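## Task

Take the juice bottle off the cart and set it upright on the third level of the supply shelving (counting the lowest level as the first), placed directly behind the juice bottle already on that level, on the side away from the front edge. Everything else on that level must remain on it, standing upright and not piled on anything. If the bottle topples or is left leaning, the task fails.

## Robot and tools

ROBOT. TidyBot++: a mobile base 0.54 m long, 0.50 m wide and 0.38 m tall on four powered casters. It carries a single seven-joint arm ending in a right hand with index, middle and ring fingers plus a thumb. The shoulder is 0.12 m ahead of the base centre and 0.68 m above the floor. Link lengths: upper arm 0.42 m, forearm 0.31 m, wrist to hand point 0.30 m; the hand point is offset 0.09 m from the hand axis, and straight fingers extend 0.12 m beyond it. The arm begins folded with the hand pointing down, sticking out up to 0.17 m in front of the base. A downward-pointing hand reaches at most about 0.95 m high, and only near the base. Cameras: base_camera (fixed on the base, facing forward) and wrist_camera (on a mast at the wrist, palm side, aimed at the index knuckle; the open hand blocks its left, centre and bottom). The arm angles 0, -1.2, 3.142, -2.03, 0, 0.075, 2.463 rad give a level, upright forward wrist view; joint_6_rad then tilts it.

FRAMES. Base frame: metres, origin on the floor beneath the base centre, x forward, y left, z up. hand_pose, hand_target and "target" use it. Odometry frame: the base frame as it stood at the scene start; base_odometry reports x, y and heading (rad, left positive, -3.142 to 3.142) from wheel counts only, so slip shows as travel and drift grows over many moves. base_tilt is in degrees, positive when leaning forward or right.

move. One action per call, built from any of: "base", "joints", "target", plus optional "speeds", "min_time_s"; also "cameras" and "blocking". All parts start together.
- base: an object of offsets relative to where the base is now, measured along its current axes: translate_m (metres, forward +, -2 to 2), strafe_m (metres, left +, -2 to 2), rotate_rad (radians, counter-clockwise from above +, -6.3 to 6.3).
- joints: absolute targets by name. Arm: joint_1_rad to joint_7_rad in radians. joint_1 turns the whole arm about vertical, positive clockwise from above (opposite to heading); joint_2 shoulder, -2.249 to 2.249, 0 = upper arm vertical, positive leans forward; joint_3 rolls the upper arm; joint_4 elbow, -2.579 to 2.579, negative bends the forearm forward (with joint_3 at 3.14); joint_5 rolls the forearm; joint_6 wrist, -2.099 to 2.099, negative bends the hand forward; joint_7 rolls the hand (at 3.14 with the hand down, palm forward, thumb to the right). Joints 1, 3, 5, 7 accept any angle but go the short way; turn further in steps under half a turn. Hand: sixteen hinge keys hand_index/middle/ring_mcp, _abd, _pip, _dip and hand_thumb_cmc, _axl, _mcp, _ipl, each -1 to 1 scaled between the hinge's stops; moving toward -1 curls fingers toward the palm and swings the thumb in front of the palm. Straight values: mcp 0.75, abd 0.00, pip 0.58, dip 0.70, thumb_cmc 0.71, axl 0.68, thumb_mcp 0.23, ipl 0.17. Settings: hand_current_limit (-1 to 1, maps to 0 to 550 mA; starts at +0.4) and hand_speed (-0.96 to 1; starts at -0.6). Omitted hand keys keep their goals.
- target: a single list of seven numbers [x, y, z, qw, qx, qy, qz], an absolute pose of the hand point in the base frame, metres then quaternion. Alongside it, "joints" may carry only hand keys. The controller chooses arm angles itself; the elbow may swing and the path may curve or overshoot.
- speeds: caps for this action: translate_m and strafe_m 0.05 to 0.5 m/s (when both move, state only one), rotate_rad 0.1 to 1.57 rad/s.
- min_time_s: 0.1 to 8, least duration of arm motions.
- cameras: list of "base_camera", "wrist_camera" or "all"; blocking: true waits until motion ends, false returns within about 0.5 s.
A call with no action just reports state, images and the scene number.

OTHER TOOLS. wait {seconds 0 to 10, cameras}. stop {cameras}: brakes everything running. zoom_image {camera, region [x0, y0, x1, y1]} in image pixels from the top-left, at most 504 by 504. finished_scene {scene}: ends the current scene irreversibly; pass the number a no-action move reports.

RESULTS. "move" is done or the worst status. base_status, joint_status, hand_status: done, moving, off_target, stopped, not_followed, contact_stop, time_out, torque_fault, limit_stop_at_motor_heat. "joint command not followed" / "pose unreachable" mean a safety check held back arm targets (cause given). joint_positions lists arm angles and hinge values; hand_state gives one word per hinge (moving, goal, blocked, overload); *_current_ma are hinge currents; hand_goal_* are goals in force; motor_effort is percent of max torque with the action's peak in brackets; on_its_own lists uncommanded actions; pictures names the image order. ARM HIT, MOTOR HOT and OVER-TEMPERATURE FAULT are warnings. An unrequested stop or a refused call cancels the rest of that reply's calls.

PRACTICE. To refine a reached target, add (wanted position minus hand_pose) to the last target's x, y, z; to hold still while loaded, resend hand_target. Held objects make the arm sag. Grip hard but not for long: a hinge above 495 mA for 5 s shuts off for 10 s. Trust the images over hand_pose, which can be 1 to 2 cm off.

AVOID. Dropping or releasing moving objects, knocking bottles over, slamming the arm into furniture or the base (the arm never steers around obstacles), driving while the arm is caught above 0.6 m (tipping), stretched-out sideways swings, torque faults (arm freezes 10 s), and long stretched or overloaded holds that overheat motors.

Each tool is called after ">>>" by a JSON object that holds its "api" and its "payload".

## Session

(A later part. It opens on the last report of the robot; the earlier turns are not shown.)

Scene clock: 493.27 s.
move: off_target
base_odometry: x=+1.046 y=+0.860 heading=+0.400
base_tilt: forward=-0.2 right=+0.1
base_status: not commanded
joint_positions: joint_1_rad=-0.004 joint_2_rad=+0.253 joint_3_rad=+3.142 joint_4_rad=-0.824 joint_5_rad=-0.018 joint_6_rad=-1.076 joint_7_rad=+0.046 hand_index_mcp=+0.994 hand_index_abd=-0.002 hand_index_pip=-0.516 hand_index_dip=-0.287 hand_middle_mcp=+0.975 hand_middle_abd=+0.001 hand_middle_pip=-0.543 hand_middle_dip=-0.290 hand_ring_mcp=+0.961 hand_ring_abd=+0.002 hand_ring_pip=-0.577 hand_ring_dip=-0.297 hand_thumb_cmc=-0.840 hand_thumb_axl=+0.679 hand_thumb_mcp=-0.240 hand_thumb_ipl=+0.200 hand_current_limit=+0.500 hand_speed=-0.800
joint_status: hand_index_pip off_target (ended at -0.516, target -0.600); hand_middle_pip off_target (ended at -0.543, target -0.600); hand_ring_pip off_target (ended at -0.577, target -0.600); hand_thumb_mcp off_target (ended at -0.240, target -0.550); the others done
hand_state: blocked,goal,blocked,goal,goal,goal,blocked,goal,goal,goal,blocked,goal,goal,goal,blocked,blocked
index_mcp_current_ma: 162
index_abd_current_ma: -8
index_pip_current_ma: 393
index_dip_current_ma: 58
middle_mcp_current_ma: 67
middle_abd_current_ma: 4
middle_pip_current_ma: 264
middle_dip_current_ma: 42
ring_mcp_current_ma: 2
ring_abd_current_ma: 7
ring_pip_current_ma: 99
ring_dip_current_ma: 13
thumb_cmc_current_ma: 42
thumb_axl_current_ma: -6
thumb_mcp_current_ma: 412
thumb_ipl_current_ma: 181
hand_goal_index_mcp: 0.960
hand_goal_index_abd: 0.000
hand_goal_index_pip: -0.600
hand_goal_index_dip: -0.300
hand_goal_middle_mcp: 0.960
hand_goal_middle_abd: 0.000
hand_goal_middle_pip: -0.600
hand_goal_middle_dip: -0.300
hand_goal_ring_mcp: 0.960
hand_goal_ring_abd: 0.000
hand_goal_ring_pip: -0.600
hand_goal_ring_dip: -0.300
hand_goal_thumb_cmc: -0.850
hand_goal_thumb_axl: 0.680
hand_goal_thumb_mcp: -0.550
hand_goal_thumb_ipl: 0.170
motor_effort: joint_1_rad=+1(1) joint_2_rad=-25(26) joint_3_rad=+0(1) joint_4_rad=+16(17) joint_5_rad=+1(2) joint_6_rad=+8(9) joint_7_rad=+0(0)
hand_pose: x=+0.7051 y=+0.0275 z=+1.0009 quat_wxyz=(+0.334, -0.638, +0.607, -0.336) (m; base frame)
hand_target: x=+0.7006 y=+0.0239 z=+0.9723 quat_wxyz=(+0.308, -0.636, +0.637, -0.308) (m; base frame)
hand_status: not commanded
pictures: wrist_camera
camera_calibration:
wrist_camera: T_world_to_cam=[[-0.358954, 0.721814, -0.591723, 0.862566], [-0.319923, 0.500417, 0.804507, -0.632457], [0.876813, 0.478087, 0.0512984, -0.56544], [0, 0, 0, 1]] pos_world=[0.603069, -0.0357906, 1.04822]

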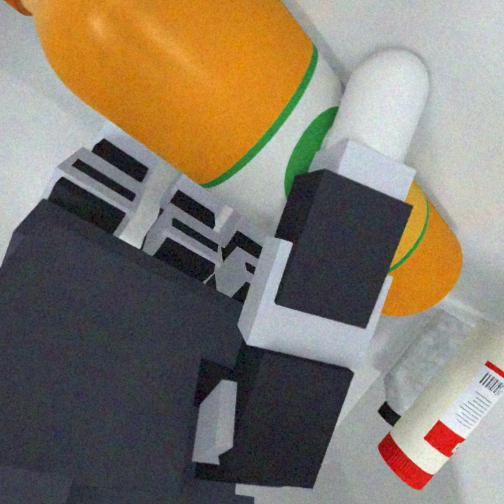

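>>> {"api": "move", "payload": {"joints": {"hand_current_limit": 0.75, "hand_middle_pip": -0.65, "hand_ring_pip": -0.72, "hand_thumb_mcp": -0.6, "hand_thumb_ipl": 0.1}}}

>>> {"api": "move", "payload": {"joints": {"joint_2_rad": 0.17}, "min_time_s": 1.5, "cameras": ["wrist_camera"]}}

Scene clock: 494.50 s.
move: off_target
base_odometry: x=+1.046 y=+0.860 heading=+0.400
base_tilt: forward=-0.1 right=+0.1
base_status: not commanded
joint_positions: joint_1_rad=-0.004 joint_2_rad=+0.253 joint_3_rad=+3.142 joint_4_rad=-0.825 joint_5_rad=-0.018 joint_6_rad=-1.076 joint_7_rad=+0.046 hand_index_mcp=+0.994 hand_index_abd=-0.002 hand_index_pip=-0.537 hand_index_dip=-0.287 hand_middle_mcp=+0.981 hand_middle_abd=+0.001 hand_middle_pip=-0.573 hand_middle_dip=-0.286 hand_ring_mcp=+0.978 hand_ring_abd=+0.002 hand_ring_pip=-0.627 hand_ring_dip=-0.282 hand_thumb_cmc=-0.839 hand_thumb_axl=+0.678 hand_thumb_mcp=-0.216 hand_thumb_ipl=+0.158 hand_current_limit=+0.750 hand_speed=-0.800
joint_status: hand_middle_pip off_target (ended at -0.573, target -0.650); hand_ring_pip off_target (ended at -0.627, target -0.720); hand_thumb_mcp off_target (ended at -0.216, target -0.600); hand_thumb_ipl off_target (ended at +0.158, target +0.100); the others done
hand_state: blocked,goal,blocked,goal,blocked,goal,blocked,goal,goal,goal,blocked,goal,goal,goal,blocked,blocked
index_mcp_current_ma: 162
index_abd_current_ma: -8
index_pip_current_ma: 290
index_dip_current_ma: 58
middle_mcp_current_ma: 100
middle_abd_current_ma: 4
middle_pip_current_ma: 358
middle_dip_current_ma: 61
ring_mcp_current_ma: 82
ring_abd_current_ma: 7
ring_pip_current_ma: 438
ring_dip_current_ma: 79
thumb_cmc_current_ma: 47
thumb_axl_current_ma: -10
thumb_mcp_current_ma: 481
thumb_ipl_current_ma: 363
hand_goal_index_mcp: 0.960
hand_goal_index_abd: 0.000
hand_goal_index_pip: -0.600
hand_goal_index_dip: -0.300
hand_goal_middle_mcp: 0.960
hand_goal_middle_abd: 0.000
hand_goal_middle_pip: -0.650
hand_goal_middle_dip: -0.300
hand_goal_ring_mcp: 0.960
hand_goal_ring_abd: 0.000
hand_goal_ring_pip: -0.720
hand_goal_ring_dip: -0.300
hand_goal_thumb_cmc: -0.850
hand_goal_thumb_axl: 0.680
hand_goal_thumb_mcp: -0.600
hand_goal_thumb_ipl: 0.100
on_its_own: hand_index_pip moved -0.021 toward your old target -0.600
motor_effort: joint_1_rad=+1(1) joint_2_rad=-25(26) joint_3_rad=+0(0) joint_4_rad=+16(17) joint_5_rad=+1(1) joint_6_rad=+7(9) joint_7_rad=+0(0)
hand_pose: x=+0.7052 y=+0.0275 z=+1.0007 quat_wxyz=(+0.334, -0.638, +0.607, -0.336) (m; base frame)
hand_target: x=+0.7006 y=+0.0239 z=+0.9723 quat_wxyz=(+0.308, -0.636, +0.637, -0.308) (m; base frame)
hand_status: not commanded
pictures: none

Scene clock: 496.30 s.
move: done
base_odometry: x=+1.046 y=+0.860 heading=+0.400
base_tilt: forward=-0.1 right=+0.1
base_status: not commanded
joint_positions: joint_1_rad=-0.004 joint_2_rad=+0.239 joint_3_rad=+3.142 joint_4_rad=-0.834 joint_5_rad=-0.018 joint_6_rad=-1.082 joint_7_rad=+0.046 hand_index_mcp=+0.994 hand_index_abd=-0.002 hand_index_pip=-0.543 hand_index_dip=-0.293 hand_middle_mcp=+0.981 hand_middle_abd=+0.001 hand_middle_pip=-0.590 hand_middle_dip=-0.286 hand_ring_mcp=+0.978 hand_ring_abd=+0.002 hand_ring_pip=-0.662 hand_ring_dip=-0.282 hand_thumb_cmc=-0.823 hand_thumb_axl=+0.686 hand_thumb_mcp=-0.211 hand_thumb_ipl=+0.157 hand_current_limit=+0.750 hand_speed=-0.800
joint_status: all done
hand_state: blocked,goal,blocked,goal,blocked,goal,blocked,goal,goal,goal,blocked,goal,blocked,goal,blocked,blocked
index_mcp_current_ma: 162
index_abd_current_ma: -8
index_pip_current_ma: 265
index_dip_current_ma: 31
middle_mcp_current_ma: 100
middle_abd_current_ma: 4
middle_pip_current_ma: 279
middle_dip_current_ma: 61
ring_mcp_current_ma: 83
ring_abd_current_ma: 7
ring_pip_current_ma: 268
ring_dip_current_ma: 79
thumb_cmc_current_ma: 122
thumb_axl_current_ma: 30
thumb_mcp_current_ma: 481
thumb_ipl_current_ma: 362
hand_goal_index_mcp: 0.960
hand_goal_index_abd: 0.000
hand_goal_index_pip: -0.600
hand_goal_index_dip: -0.300
hand_goal_middle_mcp: 0.960
hand_goal_middle_abd: 0.000
hand_goal_middle_pip: -0.650
hand_goal_middle_dip: -0.300
hand_goal_ring_mcp: 0.960
hand_goal_ring_abd: 0.000
hand_goal_ring_pip: -0.720
hand_goal_ring_dip: -0.300
hand_goal_thumb_cmc: -0.850
hand_goal_thumb_axl: 0.680
hand_goal_thumb_mcp: -0.600
hand_goal_thumb_ipl: 0.100
on_its_own: hand_ring_pip moved -0.035 toward your old target -0.720
motor_effort: joint_1_rad=+0(1) joint_2_rad=-27(28) joint_3_rad=+0(1) joint_4_rad=+18(19) joint_5_rad=+1(1) joint_6_rad=+11(11) joint_7_rad=+0(0)
hand_pose: x=+0.6986 y=+0.0275 z=+1.0032 quat_wxyz=(+0.334, -0.638, +0.607, -0.336) (m; base frame)
hand_target: x=+0.6652 y=+0.0239 z=+1.0344 quat_wxyz=(+0.342, -0.618, +0.619, -0.343) (m; base frame)
hand_status: not commanded
pictures: wrist_camera
camera_calibration:
wrist_camera: T_world_to_cam=[[-0.359852, 0.721787, -0.591212, 0.861644], [-0.318764, 0.500421, 0.804965, -0.63763], [0.876867, 0.478125, 0.0500024, -0.558535], [0, 0, 0, 1]] pos_world=[0.596571, -0.0357902, 1.05061]

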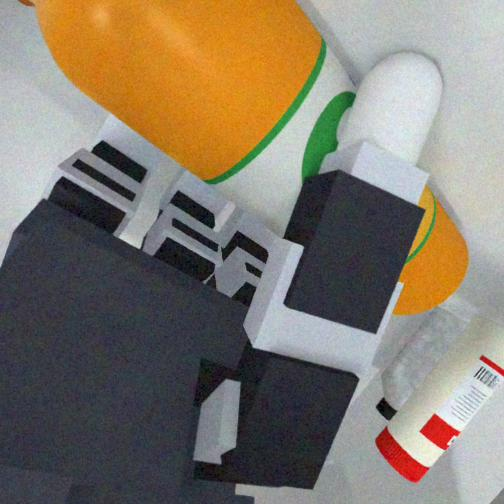

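>>> {"api": "move", "payload": {"joints": {"joint_2_rad": 0.12}, "min_time_s": 1.2, "cameras": ["wrist_camera"]}}

Scene clock: 498.00 s.
move: done
base_odometry: x=+1.046 y=+0.860 heading=+0.400
base_tilt: forward=-0.1 right=+0.1
base_status: not commanded
joint_positions: joint_1_rad=-0.004 joint_2_rad=+0.189 joint_3_rad=+3.142 joint_4_rad=-0.838 joint_5_rad=-0.018 joint_6_rad=-1.082 joint_7_rad=+0.046 hand_index_mcp=+0.994 hand_index_abd=-0.002 hand_index_pip=-0.543 hand_index_dip=-0.289 hand_middle_mcp=+0.981 hand_middle_abd=+0.001 hand_middle_pip=-0.592 hand_middle_dip=-0.286 hand_ring_mcp=+0.978 hand_ring_abd=+0.002 hand_ring_pip=-0.668 hand_ring_dip=-0.282 hand_thumb_cmc=-0.821 hand_thumb_axl=+0.688 hand_thumb_mcp=-0.211 hand_thumb_ipl=+0.157 hand_current_limit=+0.750 hand_speed=-0.800
joint_status: all done
hand_state: blocked,goal,blocked,goal,blocked,goal,blocked,goal,goal,goal,blocked,goal,blocked,goal,blocked,blocked
index_mcp_current_ma: 162
index_abd_current_ma: -8
index_pip_current_ma: 265
index_dip_current_ma: 47
middle_mcp_current_ma: 100
middle_abd_current_ma: 4
middle_pip_current_ma: 267
middle_dip_current_ma: 61
ring_mcp_current_ma: 83
ring_abd_current_ma: 7
ring_pip_current_ma: 236
ring_dip_current_ma: 79
thumb_cmc_current_ma: 132
thumb_axl_current_ma: 42
thumb_mcp_current_ma: 481
thumb_ipl_current_ma: 362
hand_goal_index_mcp: 0.960
hand_goal_index_abd: 0.000
hand_goal_index_pip: -0.600
hand_goal_index_dip: -0.300
hand_goal_middle_mcp: 0.960
hand_goal_middle_abd: 0.000
hand_goal_middle_pip: -0.650
hand_goal_middle_dip: -0.300
hand_goal_ring_mcp: 0.960
hand_goal_ring_abd: 0.000
hand_goal_ring_pip: -0.720
hand_goal_ring_dip: -0.300
hand_goal_thumb_cmc: -0.850
hand_goal_thumb_axl: 0.680
hand_goal_thumb_mcp: -0.600
hand_goal_thumb_ipl: 0.100
motor_effort: joint_1_rad=+0(1) joint_2_rad=-26(29) joint_3_rad=+0(0) joint_4_rad=+19(20) joint_5_rad=+1(1) joint_6_rad=+11(12) joint_7_rad=+0(1)
hand_pose: x=+0.6817 y=+0.0274 z=+1.0295 quat_wxyz=(+0.348, -0.630, +0.600, -0.350) (m; base frame)
hand_target: x=+0.6469 y=+0.0239 z=+1.0612 quat_wxyz=(+0.358, -0.610, +0.610, -0.358) (m; base frame)
hand_status: not commanded
pictures: wrist_camera
camera_calibration:
wrist_camera: T_world_to_cam=[[-0.332613, 0.721947, -0.606763, 0.868659], [-0.355026, 0.500206, 0.789779, -0.623801], [0.873685, 0.478107, 0.0899344, -0.58398], [0, 0, 0, 1]] pos_world=[0.577677, -0.0358908, 1.07225]

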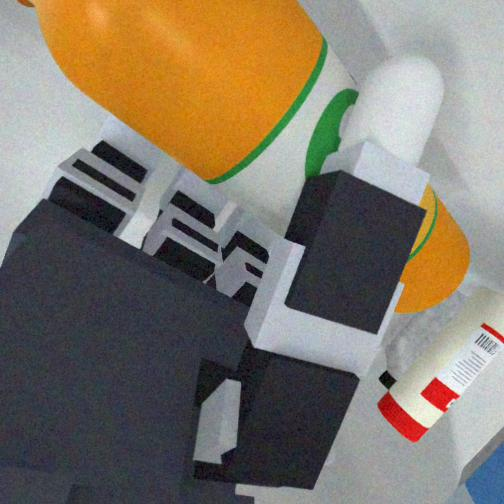

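>>> {"api": "move", "payload": {"joints": {"joint_2_rad": 0.03}, "min_time_s": 1.5}}

>>> {"api": "move", "payload": {"base": {"strafe_m": -0.015}, "speeds": {"strafe_m": 0.1}, "cameras": ["wrist_camera"]}}

Scene clock: 501.10 s.
move: done
base_odometry: x=+1.046 y=+0.860 heading=+0.400
base_tilt: forward=-0.1 right=+0.1
base_status: not commanded
joint_positions: joint_1_rad=-0.004 joint_2_rad=+0.094 joint_3_rad=+3.142 joint_4_rad=-0.839 joint_5_rad=-0.018 joint_6_rad=-1.082 joint_7_rad=+0.046 hand_index_mcp=+0.994 hand_index_abd=-0.002 hand_index_pip=-0.543 hand_index_dip=-0.289 hand_middle_mcp=+0.981 hand_middle_abd=+0.001 hand_middle_pip=-0.594 hand_middle_dip=-0.286 hand_ring_mcp=+0.978 hand_ring_abd=+0.002 hand_ring_pip=-0.672 hand_ring_dip=-0.282 hand_thumb_cmc=-0.820 hand_thumb_axl=+0.689 hand_thumb_mcp=-0.210 hand_thumb_ipl=+0.157 hand_current_limit=+0.750 hand_speed=-0.800
joint_status: all done
hand_state: blocked,goal,blocked,goal,blocked,goal,blocked,goal,goal,goal,blocked,goal,blocked,goal,blocked,blocked
index_mcp_current_ma: 162
index_abd_current_ma: -8
index_pip_current_ma: 265
index_dip_current_ma: 47
middle_mcp_current_ma: 100
middle_abd_current_ma: 4
middle_pip_current_ma: 256
middle_dip_current_ma: 61
ring_mcp_current_ma: 83
ring_abd_current_ma: 6
ring_pip_current_ma: 217
ring_dip_current_ma: 79
thumb_cmc_current_ma: 138
thumb_axl_current_ma: 44
thumb_mcp_current_ma: 481
thumb_ipl_current_ma: 362
hand_goal_index_mcp: 0.960
hand_goal_index_abd: 0.000
hand_goal_index_pip: -0.600
hand_goal_index_dip: -0.300
hand_goal_middle_mcp: 0.960
hand_goal_middle_abd: 0.000
hand_goal_middle_pip: -0.650
hand_goal_middle_dip: -0.300
hand_goal_ring_mcp: 0.960
hand_goal_ring_abd: 0.000
hand_goal_ring_pip: -0.720
hand_goal_ring_dip: -0.300
hand_goal_thumb_cmc: -0.850
hand_goal_thumb_axl: 0.680
hand_goal_thumb_mcp: -0.600
hand_goal_thumb_ipl: 0.100
motor_effort: joint_1_rad=+1(1) joint_2_rad=-22(27) joint_3_rad=+0(0) joint_4_rad=+19(20) joint_5_rad=+0(1) joint_6_rad=+12(12) joint_7_rad=+0(1)
hand_pose: x=+0.6459 y=+0.0273 z=+1.0811 quat_wxyz=(+0.376, -0.613, +0.583, -0.379) (m; base frame)
hand_target: x=+0.6106 y=+0.0239 z=+1.1071 quat_wxyz=(+0.385, -0.593, +0.593, -0.385) (m; base frame)
hand_status: not commanded
pictures: none

Scene clock: 502.90 s.
move: done
base_odometry: x=+1.051 y=+0.846 heading=+0.400
base_tilt: forward=-0.1 right=+0.1
base_status: done
joint_positions: joint_1_rad=-0.002 joint_2_rad=+0.058 joint_3_rad=+3.145 joint_4_rad=-0.838 joint_5_rad=-0.017 joint_6_rad=-1.082 joint_7_rad=+0.046 hand_index_mcp=+0.955 hand_index_abd=-0.002 hand_index_pip=-0.597 hand_index_dip=-0.296 hand_middle_mcp=+0.955 hand_middle_abd=+0.001 hand_middle_pip=-0.647 hand_middle_dip=-0.297 hand_ring_mcp=+0.955 hand_ring_abd=+0.002 hand_ring_pip=-0.716 hand_ring_dip=-0.296 hand_thumb_cmc=-0.844 hand_thumb_axl=+0.684 hand_thumb_mcp=-0.591 hand_thumb_ipl=+0.103 hand_current_limit=+0.750 hand_speed=-0.800
joint_status: not commanded
hand_state: goal,goal,goal,goal,goal,goal,goal,goal,goal,goal,goal,goal,goal,goal,goal,goal
index_mcp_current_ma: -23
index_abd_current_ma: -8
index_pip_current_ma: 12
index_dip_current_ma: 14
middle_mcp_current_ma: -22
middle_abd_current_ma: 4
middle_pip_current_ma: 12
middle_dip_current_ma: 13
ring_mcp_current_ma: -20
ring_abd_current_ma: 5
ring_pip_current_ma: 16
ring_dip_current_ma: 16
thumb_cmc_current_ma: 25
thumb_axl_current_ma: 22
thumb_mcp_current_ma: 48
thumb_ipl_current_ma: 18
hand_goal_index_mcp: 0.960
hand_goal_index_abd: 0.000
hand_goal_index_pip: -0.600
hand_goal_index_dip: -0.300
hand_goal_middle_mcp: 0.960
hand_goal_middle_abd: 0.000
hand_goal_middle_pip: -0.650
hand_goal_middle_dip: -0.300
hand_goal_ring_mcp: 0.960
hand_goal_ring_abd: 0.000
hand_goal_ring_pip: -0.720
hand_goal_ring_dip: -0.300
hand_goal_thumb_cmc: -0.850
hand_goal_thumb_axl: 0.680
hand_goal_thumb_mcp: -0.600
hand_goal_thumb_ipl: 0.100
on_its_own: hand_index_pip moved -0.054 to your old target -0.600; hand_middle_pip moved -0.053 to your old target -0.650; hand_ring_pip moved -0.044 to your old target -0.720; hand_thumb_mcp moved -0.381 to your old target -0.600; hand_thumb_ipl moved -0.054 to your old target +0.100
motor_effort: joint_1_rad=+1(4) joint_2_rad=-17(24) joint_3_rad=+0(3) joint_4_rad=+14(19) joint_5_rad=+1(3) joint_6_rad=+8(12) joint_7_rad=+0(1)
hand_pose: x=+0.6312 y=+0.0247 z=+1.1005 quat_wxyz=(+0.385, -0.604, +0.577, -0.392) (m; base frame)
hand_target: x=+0.6106 y=+0.0239 z=+1.1071 quat_wxyz=(+0.385, -0.593, +0.593, -0.385) (m; base frame)
hand_status: not commanded
pictures: wrist_camera
camera_calibration:
wrist_camera: T_world_to_cam=[[-0.246329, 0.723022, -0.645416, 0.884923], [-0.453339, 0.502638, 0.736097, -0.575401], [0.856625, 0.473914, 0.20396, -0.659561], [0, 0, 0, 1]] pos_world=[0.522126, -0.0380253, 1.12922]

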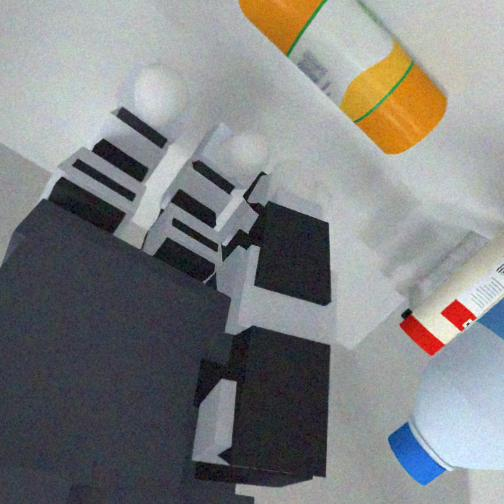

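>>> {"api": "move", "payload": {"base": {"strafe_m": 0.05}, "speeds": {"strafe_m": 0.2}, "joints": {"hand_speed": -0.3, "hand_index_pip": 0.58, "hand_middle_pip": 0.58, "hand_ring_pip": 0.58, "hand_index_dip": -0.667, "hand_middle_dip": -0.667, "hand_ring_dip": -0.667, "hand_thumb_mcp": -0.03, "hand_thumb_ipl": -0.306, "joint_6_rad": -0.97}, "min_time_s": 0.8}}

>>> {"api": "move", "payload": {"base": {"translate_m": 0.12}, "speeds": {"translate_m": 0.2}, "cameras": ["wrist_camera"]}}

Scene clock: 506.67 s.
move: done
base_odometry: x=+1.032 y=+0.892 heading=+0.400
base_tilt: forward=-0.2 right=+0.1
base_status: done
joint_positions: joint_1_rad=-0.002 joint_2_rad=+0.055 joint_3_rad=+3.142 joint_4_rad=-0.838 joint_5_rad=-0.017 joint_6_rad=-1.018 joint_7_rad=+0.046 hand_index_mcp=+0.952 hand_index_abd=-0.002 hand_index_pip=+0.572 hand_index_dip=-0.663 hand_middle_mcp=+0.952 hand_middle_abd=+0.001 hand_middle_pip=+0.573 hand_middle_dip=-0.663 hand_ring_mcp=+0.953 hand_ring_abd=+0.002 hand_ring_pip=+0.572 hand_ring_dip=-0.663 hand_thumb_cmc=-0.845 hand_thumb_axl=+0.683 hand_thumb_mcp=-0.031 hand_thumb_ipl=-0.303 hand_current_limit=+0.750 hand_speed=-0.300
joint_status: all done
hand_state: goal,goal,goal,goal,goal,goal,goal,goal,goal,goal,goal,goal,goal,goal,goal,goal
index_mcp_current_ma: -35
index_abd_current_ma: -8
index_pip_current_ma: -32
index_dip_current_ma: 12
middle_mcp_current_ma: -33
middle_abd_current_ma: 4
middle_pip_current_ma: -30
middle_dip_current_ma: 11
ring_mcp_current_ma: -31
ring_abd_current_ma: 5
ring_pip_current_ma: -34
ring_dip_current_ma: 13
thumb_cmc_current_ma: 20
thumb_axl_current_ma: 17
thumb_mcp_current_ma: -6
thumb_ipl_current_ma: 18
hand_goal_index_mcp: 0.960
hand_goal_index_abd: 0.000
hand_goal_index_pip: 0.580
hand_goal_index_dip: -0.666
hand_goal_middle_mcp: 0.960
hand_goal_middle_abd: 0.000
hand_goal_middle_pip: 0.580
hand_goal_middle_dip: -0.666
hand_goal_ring_mcp: 0.960
hand_goal_ring_abd: 0.000
hand_goal_ring_pip: 0.580
hand_goal_ring_dip: -0.666
hand_goal_thumb_cmc: -0.850
hand_goal_thumb_axl: 0.680
hand_goal_thumb_mcp: -0.030
hand_goal_thumb_ipl: -0.306
motor_effort: joint_1_rad=+1(2) joint_2_rad=-17(20) joint_3_rad=+0(2) joint_4_rad=+14(16) joint_5_rad=+1(1) joint_6_rad=+9(9) joint_7_rad=+0(0)
hand_pose: x=+0.6424 y=+0.0261 z=+1.1178 quat_wxyz=(+0.405, -0.591, +0.563, -0.411) (m; base frame)
hand_target: x=+0.6395 y=+0.0238 z=+1.1480 quat_wxyz=(+0.431, -0.560, +0.561, -0.431) (m; base frame)
hand_status: not commanded
pictures: none

Scene clock: 508.03 s.
move: done
base_odometry: x=+1.142 y=+0.939 heading=+0.400
base_tilt: forward=-0.1 right=+0.1
base_status: done
joint_positions: joint_1_rad=-0.002 joint_2_rad=+0.045 joint_3_rad=+3.142 joint_4_rad=-0.838 joint_5_rad=-0.017 joint_6_rad=-1.018 joint_7_rad=+0.046 hand_index_mcp=+0.952 hand_index_abd=-0.002 hand_index_pip=+0.572 hand_index_dip=-0.663 hand_middle_mcp=+0.952 hand_middle_abd=+0.001 hand_middle_pip=+0.573 hand_middle_dip=-0.663 hand_ring_mcp=+0.953 hand_ring_abd=+0.002 hand_ring_pip=+0.572 hand_ring_dip=-0.663 hand_thumb_cmc=-0.845 hand_thumb_axl=+0.683 hand_thumb_mcp=-0.031 hand_thumb_ipl=-0.303 hand_current_limit=+0.750 hand_speed=-0.300
joint_status: not commanded
hand_state: goal,goal,goal,goal,goal,goal,goal,goal,goal,goal,goal,goal,goal,goal,goal,goal
index_mcp_current_ma: -36
index_abd_current_ma: -8
index_pip_current_ma: -32
index_dip_current_ma: 12
middle_mcp_current_ma: -35
middle_abd_current_ma: 4
middle_pip_current_ma: -30
middle_dip_current_ma: 10
ring_mcp_current_ma: -33
ring_abd_current_ma: 5
ring_pip_current_ma: -33
ring_dip_current_ma: 13
thumb_cmc_current_ma: 20
thumb_axl_current_ma: 17
thumb_mcp_current_ma: -4
thumb_ipl_current_ma: 18
hand_goal_index_mcp: 0.960
hand_goal_index_abd: 0.000
hand_goal_index_pip: 0.580
hand_goal_index_dip: -0.666
hand_goal_middle_mcp: 0.960
hand_goal_middle_abd: 0.000
hand_goal_middle_pip: 0.580
hand_goal_middle_dip: -0.666
hand_goal_ring_mcp: 0.960
hand_goal_ring_abd: 0.000
hand_goal_ring_pip: 0.580
hand_goal_ring_dip: -0.666
hand_goal_thumb_cmc: -0.850
hand_goal_thumb_axl: 0.680
hand_goal_thumb_mcp: -0.030
hand_goal_thumb_ipl: -0.306
motor_effort: joint_1_rad=+1(1) joint_2_rad=-16(21) joint_3_rad=+0(1) joint_4_rad=+14(16) joint_5_rad=+1(1) joint_6_rad=+9(9) joint_7_rad=+0(0)
hand_pose: x=+0.6379 y=+0.0261 z=+1.1232 quat_wxyz=(+0.408, -0.589, +0.561, -0.414) (m; base frame)
hand_target: x=+0.6395 y=+0.0238 z=+1.1480 quat_wxyz=(+0.431, -0.560, +0.561, -0.431) (m; base frame)
hand_status: not commanded
pictures: wrist_camera
camera_calibration:
wrist_camera: T_world_to_cam=[[-0.197385, 0.7231, -0.661941, 0.887561], [-0.509818, 0.501018, 0.699333, -0.512394], [0.837332, 0.475507, 0.269756, -0.732193], [0, 0, 0, 1]] pos_world=[0.527052, -0.0369134, 1.14336]

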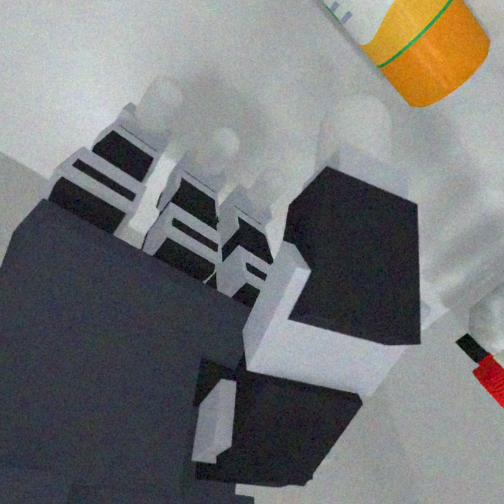

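>>> {"api": "move", "payload": {"joints": {"hand_speed": -0.3, "hand_current_limit": 0.5, "hand_index_dip": 0.7, "hand_middle_dip": 0.7, "hand_ring_dip": 0.7, "hand_index_mcp": 0.4, "hand_middle_mcp": 0.4, "hand_ring_mcp": 0.4, "joint_2_rad": 0.15}, "min_time_s": 0.8}}

>>> {"api": "move", "payload": {"base": {"translate_m": 0.032}, "speeds": {"translate_m": 0.1}, "cameras": ["wrist_camera"]}}

Scene clock: 510.20 s.
move: done
base_odometry: x=+1.142 y=+0.939 heading=+0.400
base_tilt: forward=-0.1 right=+0.1
base_status: not commanded
joint_positions: joint_1_rad=-0.002 joint_2_rad=+0.127 joint_3_rad=+3.142 joint_4_rad=-0.838 joint_5_rad=-0.017 joint_6_rad=-1.017 joint_7_rad=+0.046 hand_index_mcp=+0.394 hand_index_abd=-0.002 hand_index_pip=+0.573 hand_index_dip=+0.697 hand_middle_mcp=+0.394 hand_middle_abd=+0.001 hand_middle_pip=+0.574 hand_middle_dip=+0.697 hand_ring_mcp=+0.395 hand_ring_abd=+0.002 hand_ring_pip=+0.573 hand_ring_dip=+0.696 hand_thumb_cmc=-0.845 hand_thumb_axl=+0.683 hand_thumb_mcp=-0.031 hand_thumb_ipl=-0.303 hand_current_limit=+0.500 hand_speed=-0.300
joint_status: all done
hand_state: goal,goal,goal,goal,goal,goal,goal,goal,goal,goal,goal,goal,goal,goal,goal,goal
index_mcp_current_ma: -26
index_abd_current_ma: -8
index_pip_current_ma: -27
index_dip_current_ma: -13
middle_mcp_current_ma: -25
middle_abd_current_ma: 4
middle_pip_current_ma: -25
middle_dip_current_ma: -12
ring_mcp_current_ma: -23
ring_abd_current_ma: 5
ring_pip_current_ma: -28
ring_dip_current_ma: -15
thumb_cmc_current_ma: 20
thumb_axl_current_ma: 17
thumb_mcp_current_ma: -4
thumb_ipl_current_ma: 18
hand_goal_index_mcp: 0.400
hand_goal_index_abd: 0.000
hand_goal_index_pip: 0.580
hand_goal_index_dip: 0.700
hand_goal_middle_mcp: 0.400
hand_goal_middle_abd: 0.000
hand_goal_middle_pip: 0.580
hand_goal_middle_dip: 0.700
hand_goal_ring_mcp: 0.400
hand_goal_ring_abd: 0.000
hand_goal_ring_pip: 0.580
hand_goal_ring_dip: 0.700
hand_goal_thumb_cmc: -0.850
hand_goal_thumb_axl: 0.680
hand_goal_thumb_mcp: -0.030
hand_goal_thumb_ipl: -0.306
motor_effort: joint_1_rad=+1(1) joint_2_rad=-19(22) joint_3_rad=+0(0) joint_4_rad=+15(16) joint_5_rad=+1(1) joint_6_rad=+8(9) joint_7_rad=+0(1)
hand_pose: x=+0.6724 y=+0.0262 z=+1.0793 quat_wxyz=(+0.385, -0.606, +0.577, -0.390) (m; base frame)
hand_target: x=+0.6915 y=+0.0238 z=+1.0824 quat_wxyz=(+0.397, -0.585, +0.585, -0.397) (m; base frame)
hand_status: not commanded
pictures: none

Scene clock: 511.07 s.
move: done
base_odometry: x=+1.172 y=+0.952 heading=+0.400
base_tilt: forward=-0.2 right=+0.1
base_status: done
joint_positions: joint_1_rad=-0.002 joint_2_rad=+0.135 joint_3_rad=+3.142 joint_4_rad=-0.838 joint_5_rad=-0.017 joint_6_rad=-1.017 joint_7_rad=+0.046 hand_index_mcp=+0.394 hand_index_abd=-0.002 hand_index_pip=+0.573 hand_index_dip=+0.697 hand_middle_mcp=+0.394 hand_middle_abd=+0.001 hand_middle_pip=+0.574 hand_middle_dip=+0.697 hand_ring_mcp=+0.395 hand_ring_abd=+0.002 hand_ring_pip=+0.573 hand_ring_dip=+0.696 hand_thumb_cmc=-0.845 hand_thumb_axl=+0.683 hand_thumb_mcp=-0.031 hand_thumb_ipl=-0.303 hand_current_limit=+0.500 hand_speed=-0.300
joint_status: not commanded
hand_state: goal,goal,goal,goal,goal,goal,goal,goal,goal,goal,goal,goal,goal,goal,goal,goal
index_mcp_current_ma: -26
index_abd_current_ma: -8
index_pip_current_ma: -27
index_dip_current_ma: -13
middle_mcp_current_ma: -26
middle_abd_current_ma: 4
middle_pip_current_ma: -25
middle_dip_current_ma: -12
ring_mcp_current_ma: -24
ring_abd_current_ma: 5
ring_pip_current_ma: -28
ring_dip_current_ma: -15
thumb_cmc_current_ma: 20
thumb_axl_current_ma: 16
thumb_mcp_current_ma: -4
thumb_ipl_current_ma: 18
hand_goal_index_mcp: 0.400
hand_goal_index_abd: 0.000
hand_goal_index_pip: 0.580
hand_goal_index_dip: 0.700
hand_goal_middle_mcp: 0.400
hand_goal_middle_abd: 0.000
hand_goal_middle_pip: 0.580
hand_goal_middle_dip: 0.700
hand_goal_ring_mcp: 0.400
hand_goal_ring_abd: 0.000
hand_goal_ring_pip: 0.580
hand_goal_ring_dip: 0.700
hand_goal_thumb_cmc: -0.850
hand_goal_thumb_axl: 0.680
hand_goal_thumb_mcp: -0.030
hand_goal_thumb_ipl: -0.306
motor_effort: joint_1_rad=+0(2) joint_2_rad=-19(23) joint_3_rad=+0(1) joint_4_rad=+15(16) joint_5_rad=+1(1) joint_6_rad=+8(9) joint_7_rad=+0(1)
hand_pose: x=+0.6755 y=+0.0262 z=+1.0750 quat_wxyz=(+0.383, -0.607, +0.579, -0.388) (m; base frame)
hand_target: x=+0.6915 y=+0.0238 z=+1.0824 quat_wxyz=(+0.397, -0.585, +0.585, -0.397) (m; base frame)
hand_status: not commanded
pictures: wrist_camera
camera_calibration:
wrist_camera: T_world_to_cam=[[-0.255642, 0.722938, -0.641878, 0.880823], [-0.445455, 0.501179, 0.741882, -0.548844], [0.858031, 0.475584, 0.193914, -0.683158], [0, 0, 0, 1]] pos_world=[0.56686, -0.0368124, 1.10503]

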